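# Mount two printed parts on jig pins, or press CALL

## Task

A customer is waiting for this kit. Fit both loose printed parts onto their matching pins in the jig, placed the way the drawing shows. If the kit turns out to be one that must not be assembled, do not fit anything: instead, with a closed gripper, keep the blue CALL button pressed for about one second, and leave the kit's parts untouched.

## Robot and tools

Robot: two arms, left_arm and right_arm, each with six revolute joints and a two-finger gripper. The fingers point along the gripper's +z axis and close along its y axis. end_effector_position is the spot between the finger pads, about 1 cm short of the tips.

Frames: the scene frame has its origin at table-top height, midway between the nominal arm bases, with +z up and +x reaching out over the table. left_arm sits on the +y side; camera image sides do not follow the arm names. Calibrated bases in the scene frame: left_arm (-0.002, +0.290, +0.024) m, quat_wxyz (+1.000, 0, 0, -0.005); right_arm (+0.046, -0.252, 0) m, quat_wxyz (+1.000, 0, 0, +0.008). Hand positions, orientations, targets and wrist-camera poses are reported in each arm's own base frame. Fixed cameras and the table use the scene frame. Reported hand poses can be a few centimetres off, worse when the arm is stretched out.

The row: every motion argument is built from rows of 14 numbers, each in [-1, 1], always covering both arms. The first 7 are left_arm, the next 7 are right_arm. Within an arm the order is: shoulder, elbow, waist, wrist pitch, wrist yaw, wrist roll, then gripper opening. The six joint numbers are scaled offsets, not poses: 1.0 equals 2.811 rad for shoulder and waist, 2.53 rad elbow, 2.575 rad wrist pitch, 8.12 rad wrist yaw, 9.528 rad wrist roll. They are measured from the Joint targets the arm had when the action (or move) began, not from the previous row, so sending the same offset twice moves the joint twice. A 0 keeps a joint at its target. The opening number is absolute: +1 fully open, -1 closed. A 0 there is a real command (half open), so to leave a gripper alone resend its current command.

Joint ranges (rad): waist -2.880 to 2.880, shoulder 0.000 to 3.142, elbow 0.000 to 3.019, wrist pitch -1.693 to 1.571, wrist yaw -1.571 to 1.571, wrist roll -2.094 to 2.094. Asking a joint more than 0.084 rad beyond an end gets the action refused for both arms; a refused first action voids the whole call. True ends may differ by up to 0.084 rad; "joint sent to its limit" reports a joint driven to its end.

Tools:
- execute_actions(actions, cameras): actions is a list of actions; each action is a list of up to 15 rows, one per 1/30 s step, and a short action repeats its last row to fill 15 steps. An empty list returns state plus all camera images.
- move(target, speed, blend, opening_speed, grip_force, blocking, cameras): target is one row or a list of up to 15 rows; every row's offsets count from the same starting Joint targets. Joints interpolate together, so the hand travels on a curve, with no obstacle avoidance. speed is the fastest joint's rad/s, 0.01 to 12.57, default 0.5; one value or one per target. blend (rad) rounds corners between listed targets; 0 stops at each. opening_speed (scale units per s, at least 0.2) ramps the gripper; use it for gentle closing. grip_force is newtons per pad, 10 to 50, one value or one per arm; it persists, and low values close slowly. blocking=false returns after about 0.5 s while the move continues. The whole list must fit in 10 s. The result adds a move: line (done, off_target, moving, held, fault) and limits=held if steps were withheld.
- wait(seconds 0 to 10): let time pass holding commands; a running move continues.
- stop(): brake a running move.
- zoom_image(camera, region [x0,y0,x1,y1] in pixels, at most 504 by 504): enlarge part of the newest image of cam_high, cam_low, cam_over, cam_left_wrist or cam_right_wrist (each 672x504).
- read_manual(section "licences"): licence text only.
- finished_scene(scene 1): ends irrevocably; the result must hold without the robot.

Result lines: Joint positions and Joint velocities give one block per arm in the joint order above (rad, rad/s), then the finger gap (m; 0.094 fully open). "within noise" means still. Joint targets are the base for your next offsets. Tool commands shows the gripper commands. grip_measured is opening on the command scale (about 2.5 mm wide when empty, narrower than a squeezed part). grip_effort_nm is a smoothed gripper motor effort (negative closing), offset and not a pad force. Joint torques include arm weight; numbers 2 and 4 wrap at ±28 N m. "joint command not followed" means the clearance check altered targets. Step readings list joint positions at some steps.

Motion limits: each joint target may lead its measured angle by only a fixed amount, and any target putting the hand over 110 mm from where it is gets scaled back, so big jumps take several actions. Time passes while you think; a running move keeps going.

Avoid: dropping parts or releasing them while moving; letting anything fall or leave the table; fast or hard contact with fixed or heavy objects; any touch or press between the two arms, including closing on the other gripper's fingers; long stretched or stalled pushes, which heat motors (MOTOR HOT warns; at 100 °C an OVER-TEMPERATURE FAULT drops the arm for 30 to 60 s). To end a push, command targets back past the measured positions.

Each tool is called after "Request:" by a JSON object that holds its "method" and its "body".

## Session

Request:
{"method": "execute_actions", "body": {"actions": [], "cameras": ["all"]}}

Scene clock: 0.00 s.
left_arm: end_effector_position=(+0.6948, +0.0339, +0.3604) grip_measured=+1.000 grip_effort_nm=n/a end_effector_quat_wxyz=(+0.506, +0.554, +0.615, -0.243) | right_arm: end_effector_position=(+0.8892, -0.1232, +0.3455) grip_measured=+1.000 grip_effort_nm=n/a end_effector_quat_wxyz=(+0.608, -0.057, +0.790, -0.048)
Joint names: [shoulder, elbow, waist, wrist pitch, wrist yaw, wrist roll]
Joint positions: left_arm=[2.075 2.252 0.282 -1.486 1.177 1.575 0.094] | right_arm=[2.121 2.1 -0.167 -0.241 -0.155 -0.192 0.094]
Joint velocities: within noise
Joint torques (N m): no reading
Heat: left arm: hottest elbow 33 °C; right arm: hottest waist 36 °C.
Joint targets: left_arm=[2.078 2.276 0.282 -1.484 1.177 1.575] | right_arm=[2.134 2.122 -0.167 -0.238 -0.155 -0.192]
Tool commands: left_gripper/opening=+1.0 right_gripper/opening=+1.0

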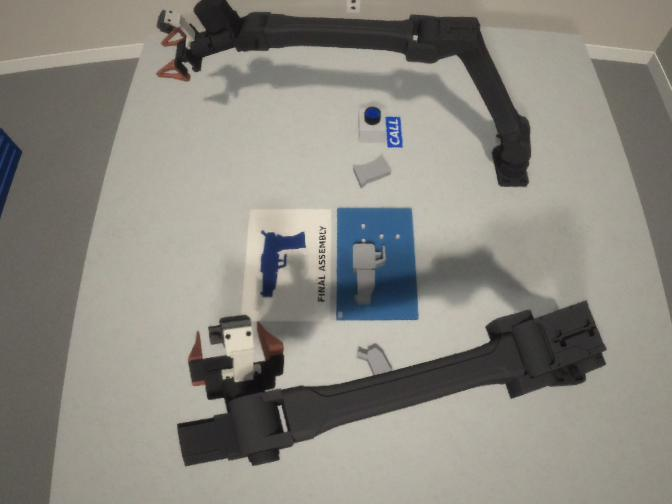

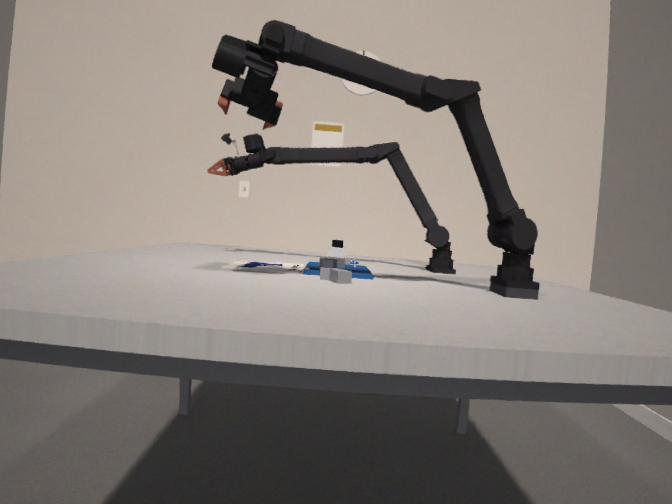

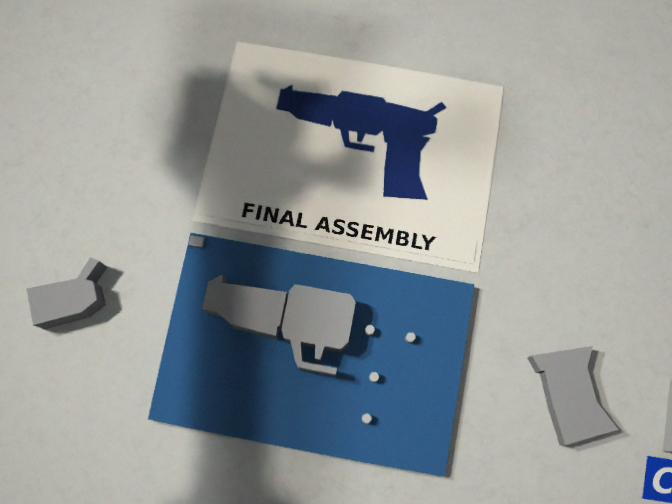

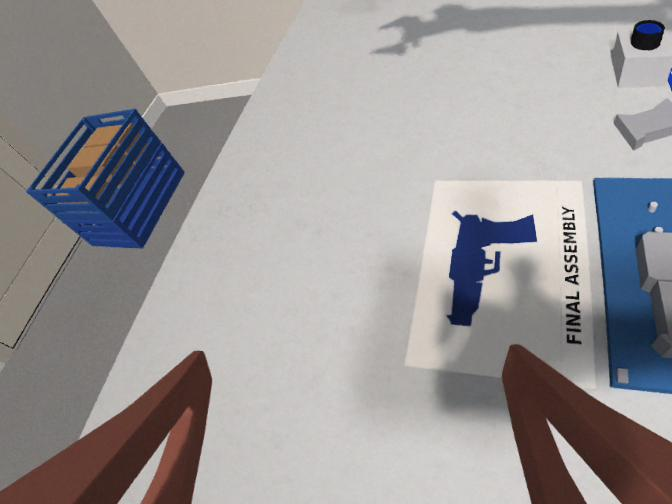

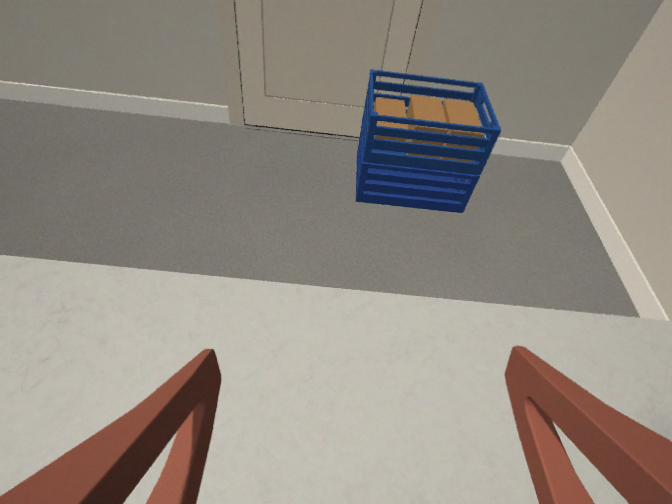

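Request:
{"method": "zoom_image", "body": {"camera": "cam_over", "region": [140, 30, 510, 480]}}

Request:
{"method": "zoom_image", "body": {"camera": "cam_high", "region": [330, 80, 430, 180]}}

Request:
{"method": "zoom_image", "body": {"camera": "cam_low", "region": [200, 210, 400, 310]}}

Scaled by 1.120.

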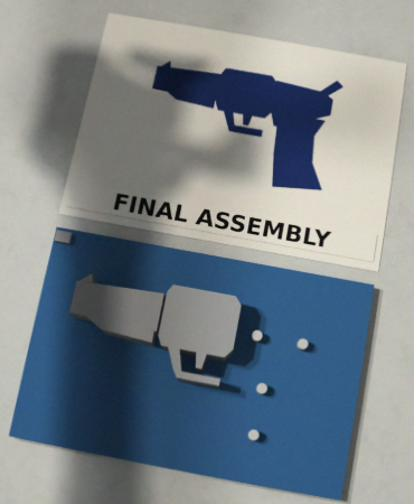

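Scaled by 5.040.

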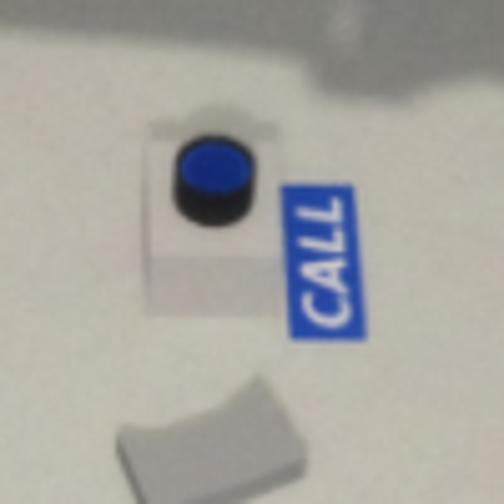

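Scaled by 2.520.

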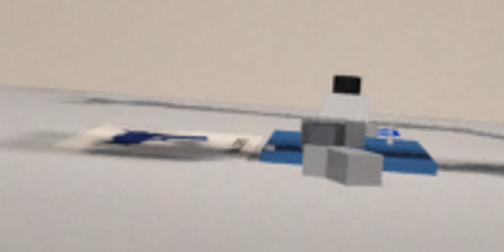

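Request:
{"method": "move", "body": {"target": [0, 0, 0, 0, 0, 0, 1, -0.25414, -0.37929, -0.05144, -0.41771, 0.01909, 0.02015, -1], "speed": 1.0, "opening_speed": 1.5, "cameras": ["cam_high", "cam_low", "cam_over", "cam_right_wrist"]}}

Scene clock: 113.43 s.
left_arm: end_effector_position=(+0.6948, +0.0339, +0.3604) grip_measured=+1.000 grip_effort_nm=0.00 end_effector_quat_wxyz=(+0.506, +0.554, +0.615, -0.243) | right_arm: end_effector_position=(+0.3863, -0.1192, +0.1682) grip_measured=-0.980 grip_effort_nm=-1.06 end_effector_quat_wxyz=(+0.003, +0.143, +0.990, +0.001)
Joint names: [shoulder, elbow, waist, wrist pitch, wrist yaw, wrist roll]
Joint positions: left_arm=[2.075 2.252 0.282 -1.486 1.177 1.575 0.094] | right_arm=[1.425 1.163 -0.299 -1.303 -0.002 -0.012 0.001]
Joint torques (N m): left_arm=[-20.42 12.66 2.37 1.03 0.62 -0.02] | right_arm=[-12.75 8.77 -1.96 -0.18 0.08 0.11]
Heat: left arm: hottest elbow 46 °C; right arm: hottest shoulder 47 °C.
Joint targets: left_arm=[2.078 2.276 0.282 -1.484 1.177 1.575] | right_arm=[1.419 1.163 -0.312 -1.313 0.000 0.000]
move: done
camera_calibration:
cam_right_wrist: T_world_to_cam=[[-0.300317, -0.953723, -0.0148997, 0.0121825], [-0.816394, 0.248933, 0.521089, 0.297456], [-0.493265, 0.168656, -0.853372, 0.474017], [0, 0, 0, 1]] pos_world=[0.480316, -0.142374, 0.249693]
Images, in order (width x height): cam_high 672x504, cam_low 672x504, cam_over 672x504, cam_right_wrist 672x504.

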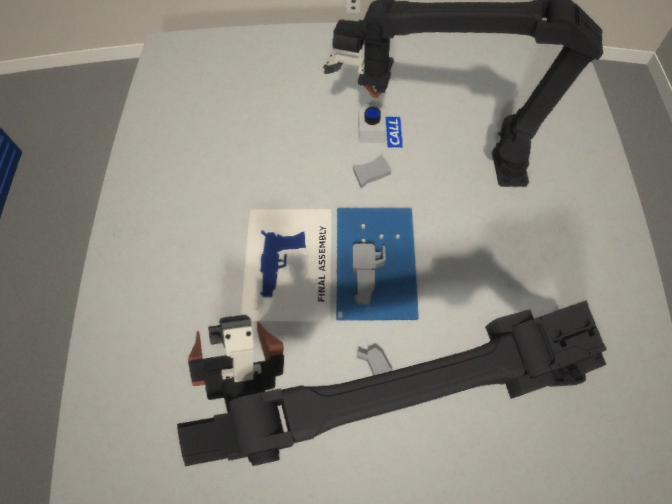

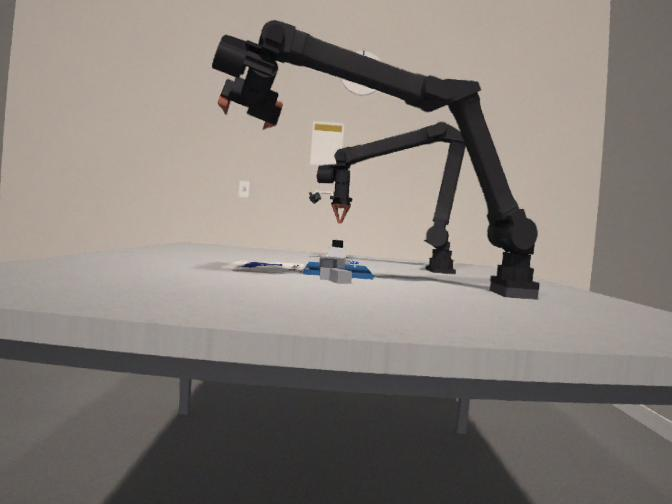

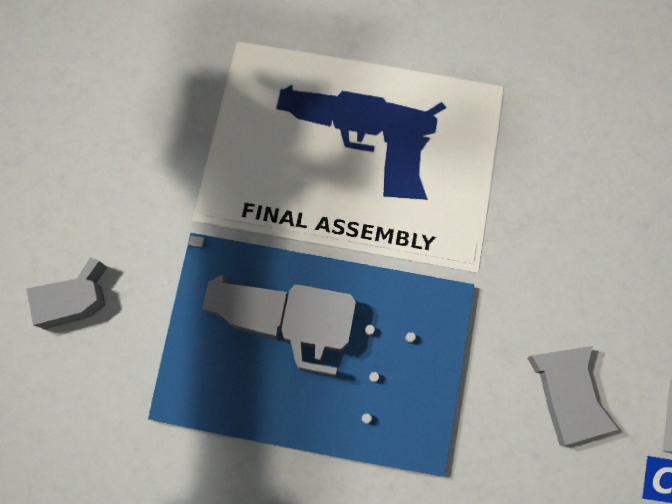

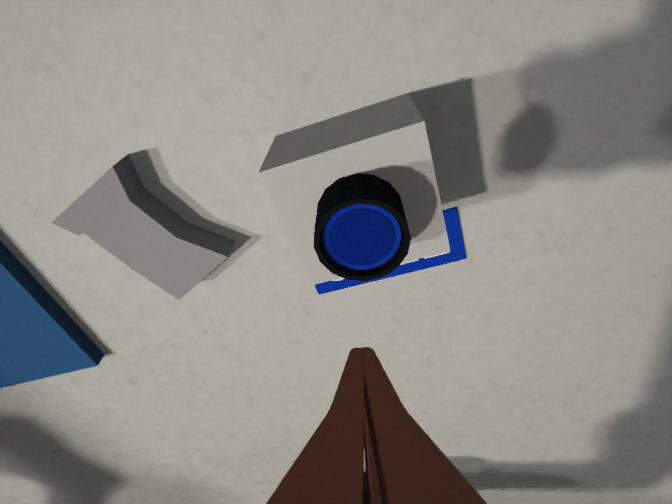

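Request:
{"method": "move", "body": {"target": [0, 0, 0, 0, 0, 0, 1, 0.01853, -0.05036, -0.00213, 0.06913, 0, 0, -1], "speed": 0.4, "cameras": ["cam_high", "cam_low", "cam_right_wrist"]}}

Request:
{"method": "zoom_image", "body": {"camera": "cam_low", "region": [290, 190, 390, 290]}}

Scene clock: 143.27 s.
left_arm: end_effector_position=(+0.6948, +0.0339, +0.3604) grip_measured=+1.000 grip_effort_nm=0.00 end_effector_quat_wxyz=(+0.506, +0.554, +0.615, -0.243) | right_arm: end_effector_position=(+0.3781, -0.1184, +0.1125) grip_measured=-0.980 grip_effort_nm=-1.07 end_effector_quat_wxyz=(+0.004, +0.146, +0.989, +0.001)
Joint names: [shoulder, elbow, waist, wrist pitch, wrist yaw, wrist roll]
Joint positions: left_arm=[2.075 2.252 0.282 -1.486 1.177 1.575 0.094] | right_arm=[1.453 1.038 -0.303 -1.148 -0.002 -0.011 0.001]
Joint torques (N m): left_arm=[-19.72 12.41 2.32 0.75 0.61 0.04] | right_arm=[-10.64 7.92 -1.85 0.95 0.12 0.14]
Heat: left arm: hottest elbow 47 °C; right arm: hottest shoulder 40 °C.
Joint targets: left_arm=[2.078 2.276 0.282 -1.484 1.177 1.575] | right_arm=[1.471 1.035 -0.318 -1.136 0.000 0.000]
move: done
camera_calibration:
cam_right_wrist: T_world_to_cam=[[-0.304958, -0.95225, -0.0148395, 0.0114781], [-0.816092, 0.253258, 0.519474, 0.320151], [-0.490911, 0.170528, -0.854357, 0.421759], [0, 0, 0, 1]] pos_world=[0.47182, -0.142073, 0.194192]
Images, in order (width x height): cam_high 672x504, cam_low 672x504, cam_right_wrist 672x504.

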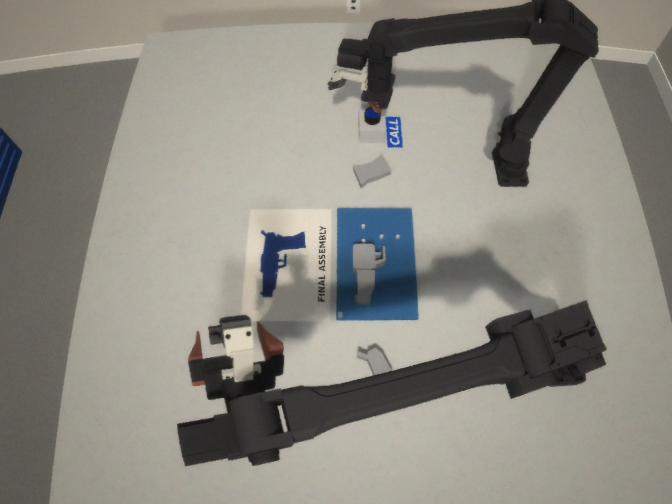

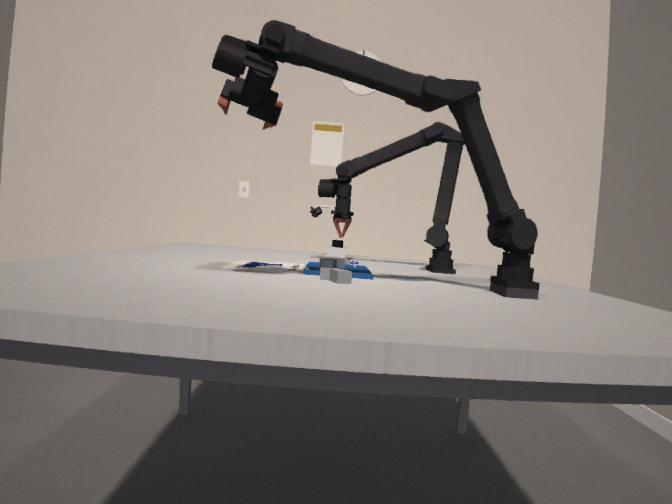

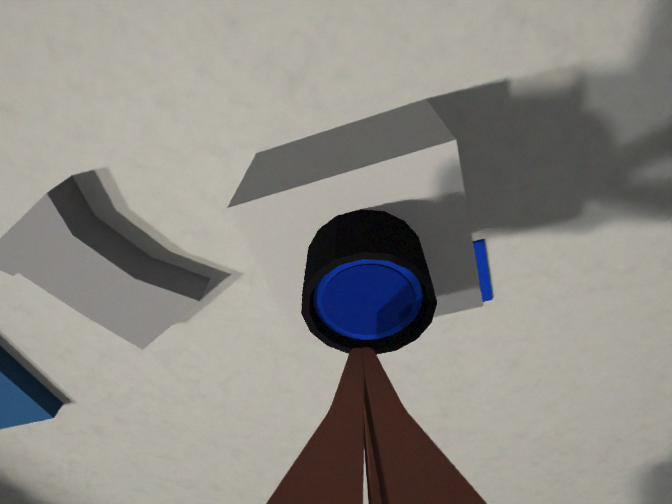

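Scaled by 5.040.

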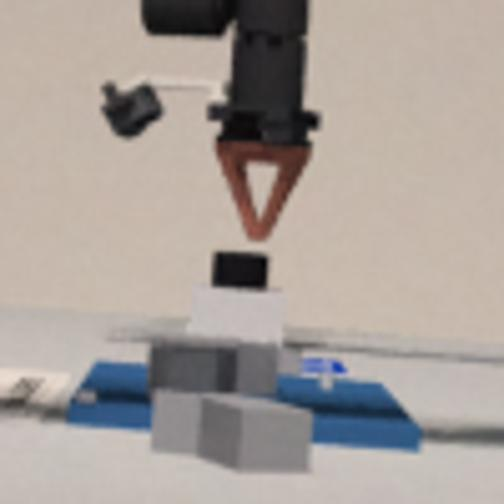

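Request:
{"method": "zoom_image", "body": {"camera": "cam_high", "region": [330, 60, 430, 160]}}

Request:
{"method": "zoom_image", "body": {"camera": "cam_right_wrist", "region": [270, 190, 490, 400]}}

Scaled by 5.040.

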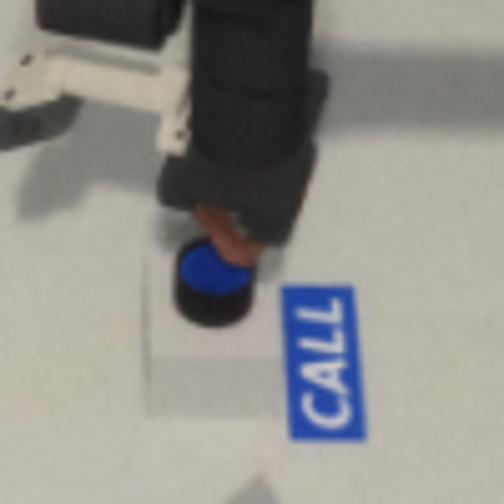

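Scaled by 2.291.

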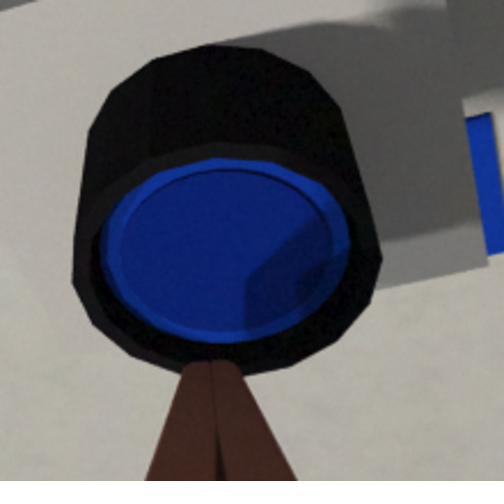

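Request:
{"method": "move", "body": {"target": [[0, 0, 0, 0, 0, 0, 1, 0.01129, 0.02343, 0, -0.01012, 0, 0, -1], [0, 0, 0, 0, 0, 0, 1, 0.01864, 0.01216, 0, 0.00898, 0, 0, -1]], "speed": [0.3, 0.1], "cameras": ["cam_high", "cam_low", "cam_right_wrist"]}}

Request:
{"method": "zoom_image", "body": {"camera": "cam_low", "region": [310, 210, 370, 270]}}

Request:
{"method": "zoom_image", "body": {"camera": "cam_high", "region": [340, 80, 410, 150]}}

Scene clock: 192.43 s.
left_arm: end_effector_position=(+0.6948, +0.0339, +0.3604) grip_measured=+1.000 grip_effort_nm=0.00 end_effector_quat_wxyz=(+0.506, +0.554, +0.615, -0.243) | right_arm: end_effector_position=(+0.3884, -0.1216, +0.1011) grip_measured=-0.980 grip_effort_nm=-1.07 end_effector_quat_wxyz=(+0.001, +0.146, +0.989, +0.001)
Joint names: [shoulder, elbow, waist, wrist pitch, wrist yaw, wrist roll]
Joint positions: left_arm=[2.075 2.252 0.282 -1.486 1.177 1.575 0.094] | right_arm=[1.497 1.053 -0.303 -1.125 -0.002 -0.011 0.001]
Joint torques (N m): left_arm=[-20.6 12.6 1.96 0.96 0.62 -0.02] | right_arm=[-10.52 9.11 -2.02 0.87 0.13 0.23]
Heat: left arm: hottest elbow 48 °C; right arm: hottest elbow 39 °C.
Joint targets: left_arm=[2.078 2.276 0.282 -1.484 1.177 1.575] | right_arm=[1.524 1.066 -0.318 -1.112 0.000 0.000]
move: done
camera_calibration:
cam_right_wrist: T_world_to_cam=[[-0.305054, -0.952219, -0.0148665, 0.0115054], [-0.813077, 0.252287, 0.52465, 0.333547], [-0.495831, 0.172134, -0.851188, 0.419319], [0, 0, 0, 1]] pos_world=[0.48262, -0.145373, 0.182095]
Images, in order (width x height): cam_high 672x504, cam_low 672x504, cam_right_wrist 672x504.

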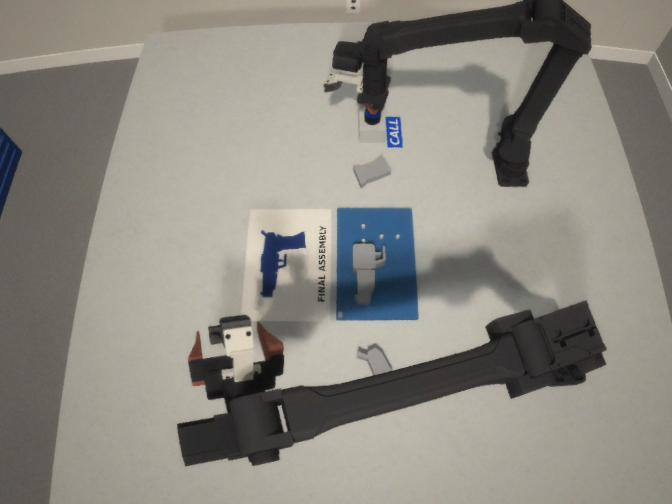

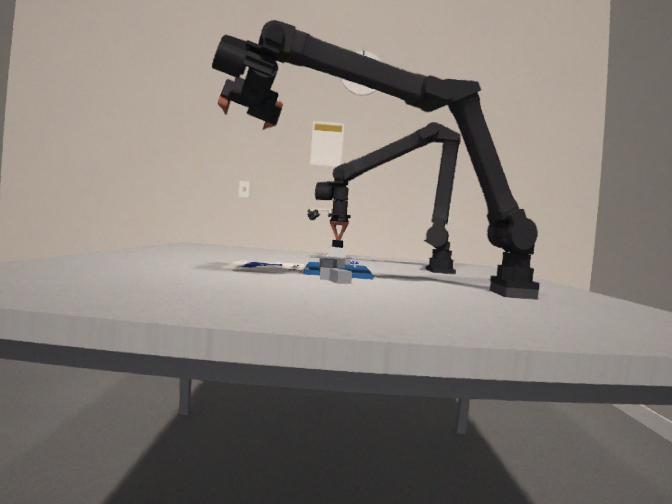

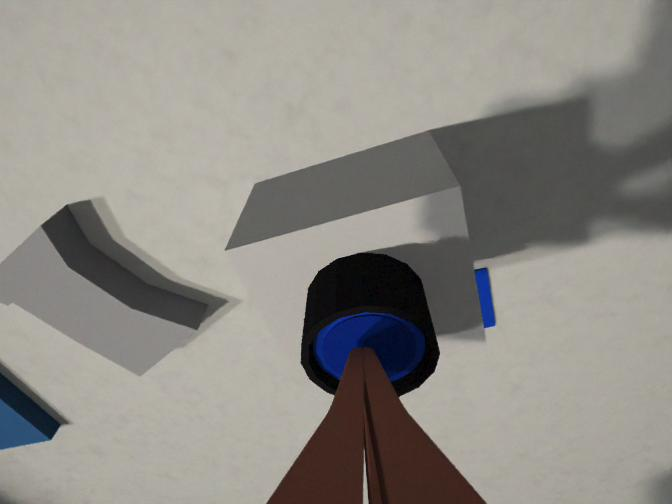

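Scaled by 8.400.

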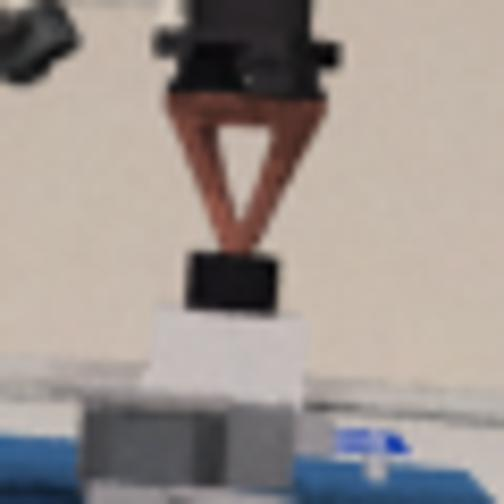

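Scaled by 7.200.

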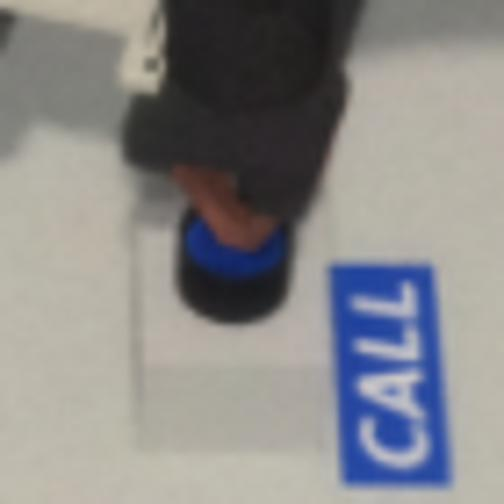

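Request:
{"method": "move", "body": {"target": [0, 0, 0, 0, 0, 0, 1, 0.00749, -0.00197, 0, 0.01011, 0, 0, -1], "speed": 0.06, "cameras": ["cam_high", "cam_low", "cam_right_wrist"]}}

Request:
{"method": "zoom_image", "body": {"camera": "cam_low", "region": [310, 210, 370, 270]}}

Scene clock: 209.17 s.
left_arm: end_effector_position=(+0.6948, +0.0339, +0.3604) grip_measured=+1.000 grip_effort_nm=0.00 end_effector_quat_wxyz=(+0.506, +0.554, +0.615, -0.243) | right_arm: end_effector_position=(+0.3934, -0.1232, +0.0971) grip_measured=-0.980 grip_effort_nm=-1.07 end_effector_quat_wxyz=(+0.007, +0.146, +0.989, +0.000)
Joint names: [shoulder, elbow, waist, wrist pitch, wrist yaw, wrist roll]
Joint positions: left_arm=[2.075 2.252 0.282 -1.486 1.177 1.575 0.094] | right_arm=[1.508 1.053 -0.303 -1.103 -0.002 -0.011 0.001]
Joint torques (N m): left_arm=[-20.31 12.74 2.26 0.77 0.65 0.06] | right_arm=[-10.4 8.85 -2.37 1.17 0.11 0.19]
Heat: left arm: hottest elbow 48 °C; right arm: hottest elbow 39 °C.
Joint targets: left_arm=[2.078 2.276 0.282 -1.484 1.177 1.575] | right_arm=[1.545 1.061 -0.318 -1.086 0.000 0.000]
move: off_target (right_arm); right_arm: the shoulder is farthest, 0.037 rad from its target
camera_calibration:
cam_right_wrist: T_world_to_cam=[[-0.30495, -0.952252, -0.0149018, 0.0114292], [-0.819095, 0.254261, 0.514232, 0.343714], [-0.48589, 0.169021, -0.857521, 0.415113], [0, 0, 0, 1]] pos_world=[0.486719, -0.146672, 0.17939]
Images, in order (width x height): cam_high 672x504, cam_low 672x504, cam_right_wrist 672x504.

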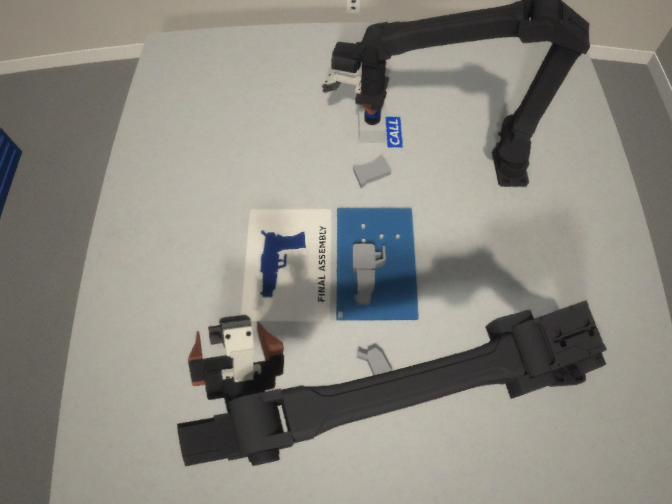

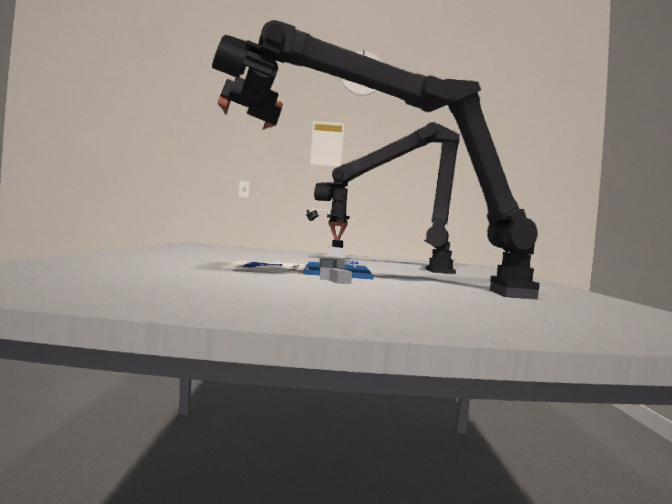

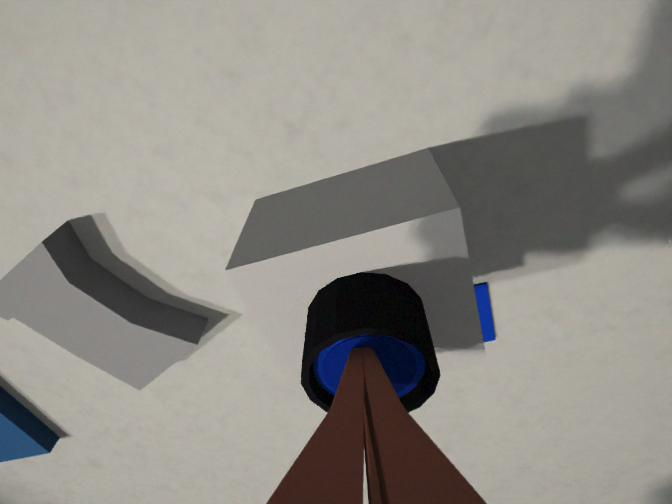

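Scaled by 8.400.

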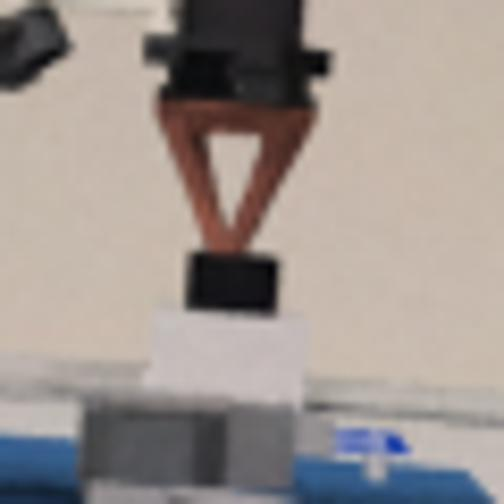

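Request:
{"method": "move", "body": {"target": [0, 0, 0, 0, 0, 0, 1, 0.00468, -0.00563, 0, 0.01065, 0, 0, -1], "speed": 0.06, "cameras": ["cam_low", "cam_right_wrist"]}}

Request:
{"method": "zoom_image", "body": {"camera": "cam_low", "region": [310, 210, 370, 270]}}

Scene clock: 218.57 s.
left_arm: end_effector_position=(+0.6948, +0.0339, +0.3604) grip_measured=+1.000 grip_effort_nm=0.00 end_effector_quat_wxyz=(+0.506, +0.554, +0.615, -0.243) | right_arm: end_effector_position=(+0.3987, -0.1248, +0.0953) grip_measured=-0.980 grip_effort_nm=-1.06 end_effector_quat_wxyz=(+0.016, +0.146, +0.989, -0.001)
Joint names: [shoulder, elbow, waist, wrist pitch, wrist yaw, wrist roll]
Joint positions: left_arm=[2.075 2.252 0.282 -1.486 1.177 1.575 0.094] | right_arm=[1.513 1.053 -0.303 -1.08 -0.002 -0.011 0.001]
Joint torques (N m): left_arm=[-20.19 12.66 2.14 0.9 0.63 0.05] | right_arm=[-9.64 7.53 -2.37 1.26 0.11 0.17]
Heat: left arm: hottest elbow 48 °C; right arm: hottest elbow 39 °C.
Joint targets: left_arm=[2.078 2.276 0.282 -1.484 1.177 1.575] | right_arm=[1.558 1.047 -0.318 -1.059 0.000 0.000]
move: off_target (right_arm); right_arm: the shoulder is farthest, 0.046 rad from its target
camera_calibration:
cam_right_wrist: T_world_to_cam=[[-0.304612, -0.952358, -0.015032, 0.0112839], [-0.827781, 0.256893, 0.498782, 0.354655], [-0.471158, 0.164378, -0.866597, 0.410698], [0, 0, 0, 1]] pos_world=[0.490518, -0.147872, 0.179183]
Images, in order (width x height): cam_low 672x504, cam_right_wrist 672x504.

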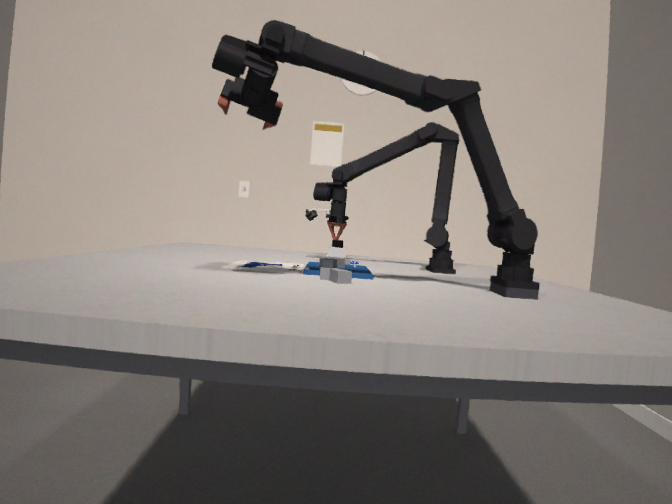

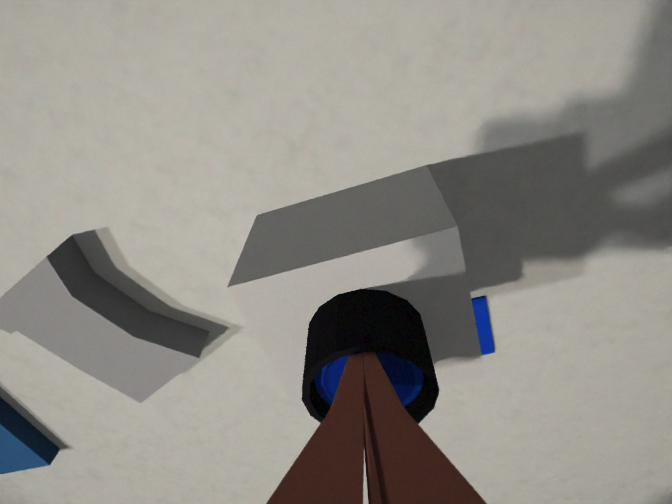

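Scaled by 8.400.

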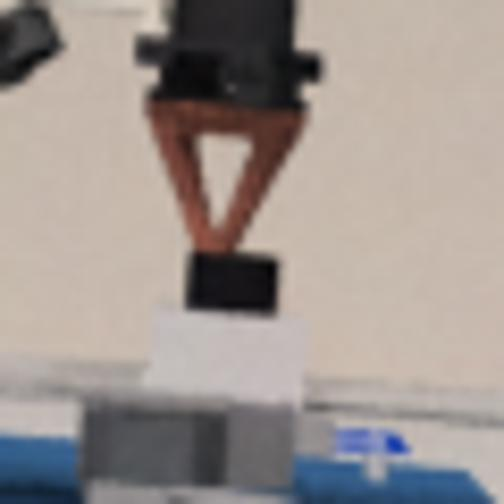

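Request:
{"method": "move", "body": {"target": [[0, 0, 0, 0, 0, 0, 1, -0.01592, 0.01432, 0, -0.03145, 0, 0, -1], [0, 0, 0, 0, 0, 0, 1, -0.00515, -0.00677, 0, 0.00102, 0, 0, -1]], "speed": [0.2, 0.1], "cameras": ["cam_low", "cam_right_wrist"]}}

Request:
{"method": "zoom_image", "body": {"camera": "cam_low", "region": [310, 210, 370, 270]}}

Request:
{"method": "zoom_image", "body": {"camera": "cam_right_wrist", "region": [270, 240, 470, 440]}}

Scene clock: 275.60 s.
left_arm: end_effector_position=(+0.6948, +0.0339, +0.3604) grip_measured=+1.000 grip_effort_nm=0.00 end_effector_quat_wxyz=(+0.506, +0.554, +0.615, -0.243) | right_arm: end_effector_position=(+0.3967, -0.1242, +0.0934) grip_measured=-0.980 grip_effort_nm=-1.06 end_effector_quat_wxyz=(+0.014, +0.146, +0.989, -0.001)
Joint names: [shoulder, elbow, waist, wrist pitch, wrist yaw, wrist roll]
Joint positions: left_arm=[2.075 2.252 0.282 -1.486 1.177 1.575 0.094] | right_arm=[1.513 1.048 -0.303 -1.079 -0.002 -0.011 0.001]
Joint torques (N m): left_arm=[-20.37 12.42 2.14 0.91 0.62 0.03] | right_arm=[-10.93 6.52 -2.67 1.4 0.17 0.21]
Heat: left arm: hottest elbow 49 °C; right arm: hottest elbow 38 °C.
Joint targets: left_arm=[2.078 2.276 0.282 -1.484 1.177 1.575] | right_arm=[1.544 1.029 -0.318 -1.056 0.000 0.000]
move: done
camera_calibration:
cam_right_wrist: T_world_to_cam=[[-0.304714, -0.952325, -0.0150296, 0.0112939], [-0.825591, 0.256229, 0.502739, 0.35243], [-0.47492, 0.1656, -0.864307, 0.409571], [0, 0, 0, 1]] pos_world=[0.488918, -0.147372, 0.176985]
Images, in order (width x height): cam_low 672x504, cam_right_wrist 672x504.

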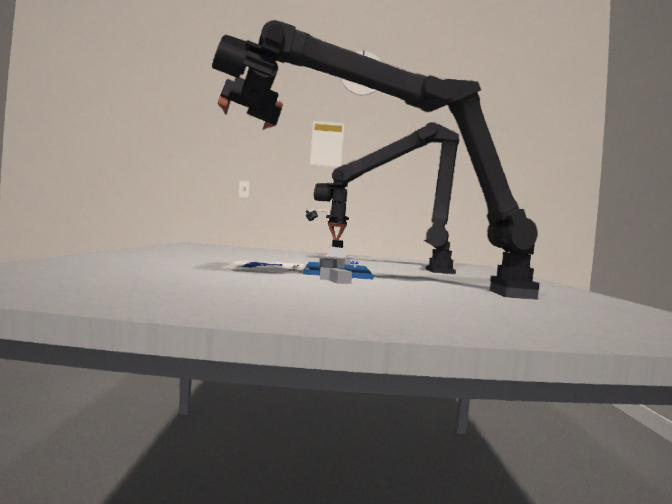

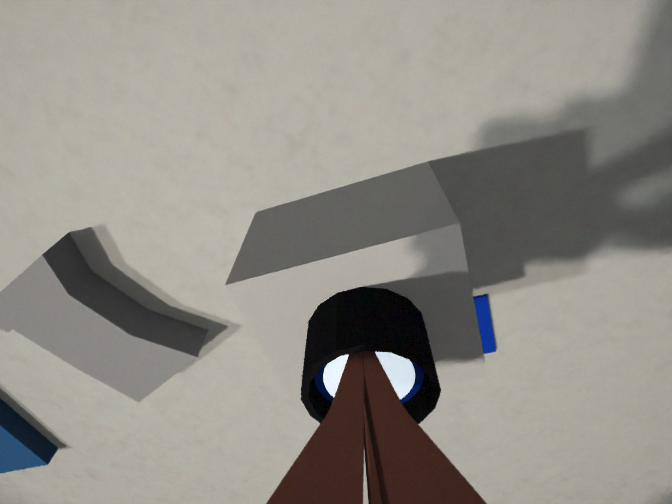

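Scaled by 8.400.

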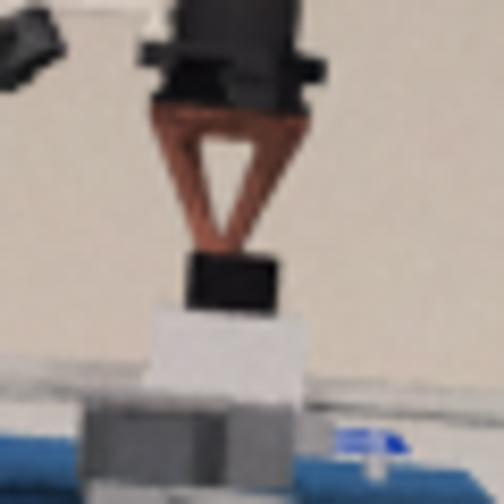

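Scaled by 2.520.

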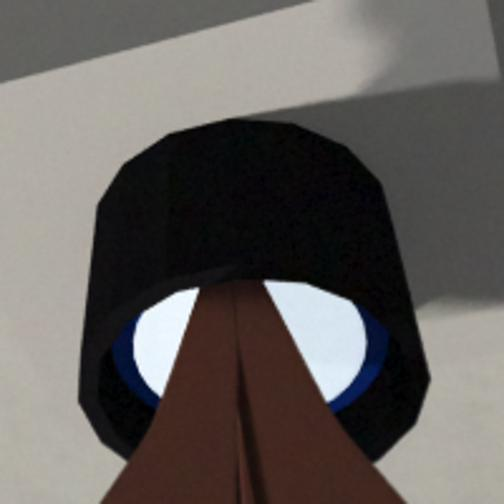

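Request:
{"method": "move", "body": {"target": [0, 0, 0, 0, 0, 0, 1, -0.04419, 0.05257, 0, -0.09989, 0, 0, -1], "speed": 0.3, "cameras": ["cam_high", "cam_right_wrist"]}}

Scene clock: 284.33 s.
left_arm: end_effector_position=(+0.6948, +0.0339, +0.3604) grip_measured=+1.000 grip_effort_nm=0.00 end_effector_quat_wxyz=(+0.506, +0.554, +0.615, -0.243) | right_arm: end_effector_position=(+0.3734, -0.1169, +0.1552) grip_measured=-0.980 grip_effort_nm=-1.07 end_effector_quat_wxyz=(-0.014, +0.146, +0.989, +0.003)
Joint names: [shoulder, elbow, waist, wrist pitch, wrist yaw, wrist roll]
Joint positions: left_arm=[2.075 2.252 0.282 -1.486 1.177 1.575 0.094] | right_arm=[1.423 1.126 -0.303 -1.302 -0.002 -0.011 0.001]
Joint torques (N m): left_arm=[-20.48 12.75 2.55 0.9 0.63 0.03] | right_arm=[-12.75 11.67 -1.85 -0.29 0.09 0.17]
Heat: left arm: hottest elbow 49 °C; right arm: hottest elbow 38 °C.
Joint targets: left_arm=[2.078 2.276 0.282 -1.484 1.177 1.575] | right_arm=[1.419 1.162 -0.318 -1.313 0.000 0.000]
move: off_target (right_arm); right_arm: the elbow is farthest, 0.036 rad from its target
camera_calibration:
cam_right_wrist: T_world_to_cam=[[-0.305524, -0.952073, -0.0145862, 0.0122809], [-0.797386, 0.247452, 0.550403, 0.281361], [-0.520414, 0.179792, -0.834772, 0.464665], [0, 0, 0, 1]] pos_world=[0.469923, -0.141474, 0.233207]
Images, in order (width x height): cam_high 672x504, cam_right_wrist 672x504.

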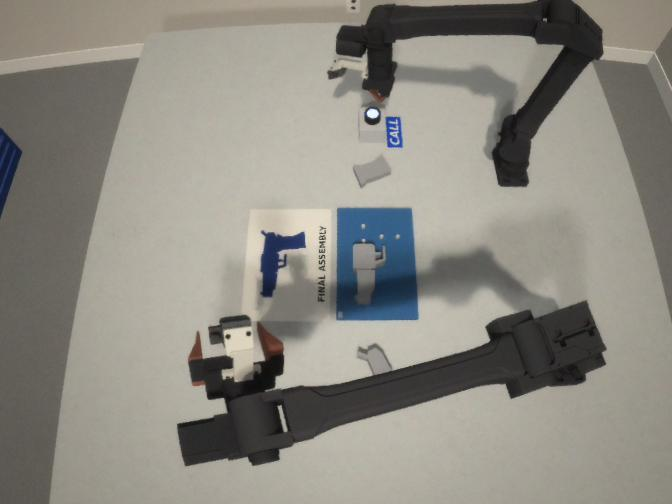

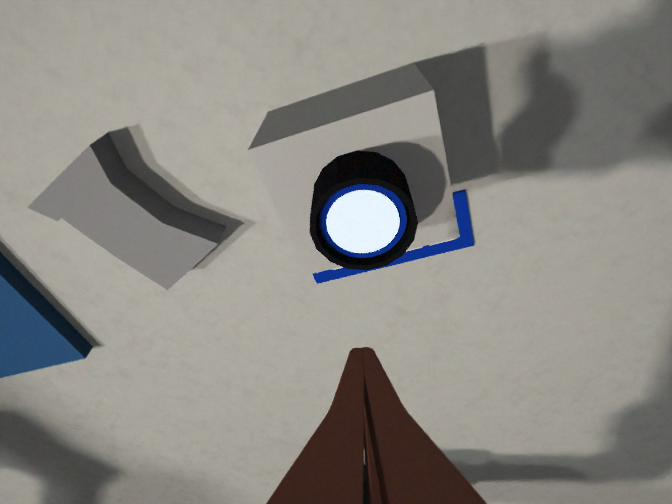

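The button's light stayed on after I let go, so the call has registered. The parts are where they were.

Request:
{"method": "finished_scene", "body": {}}

The scene is finished: the task was done.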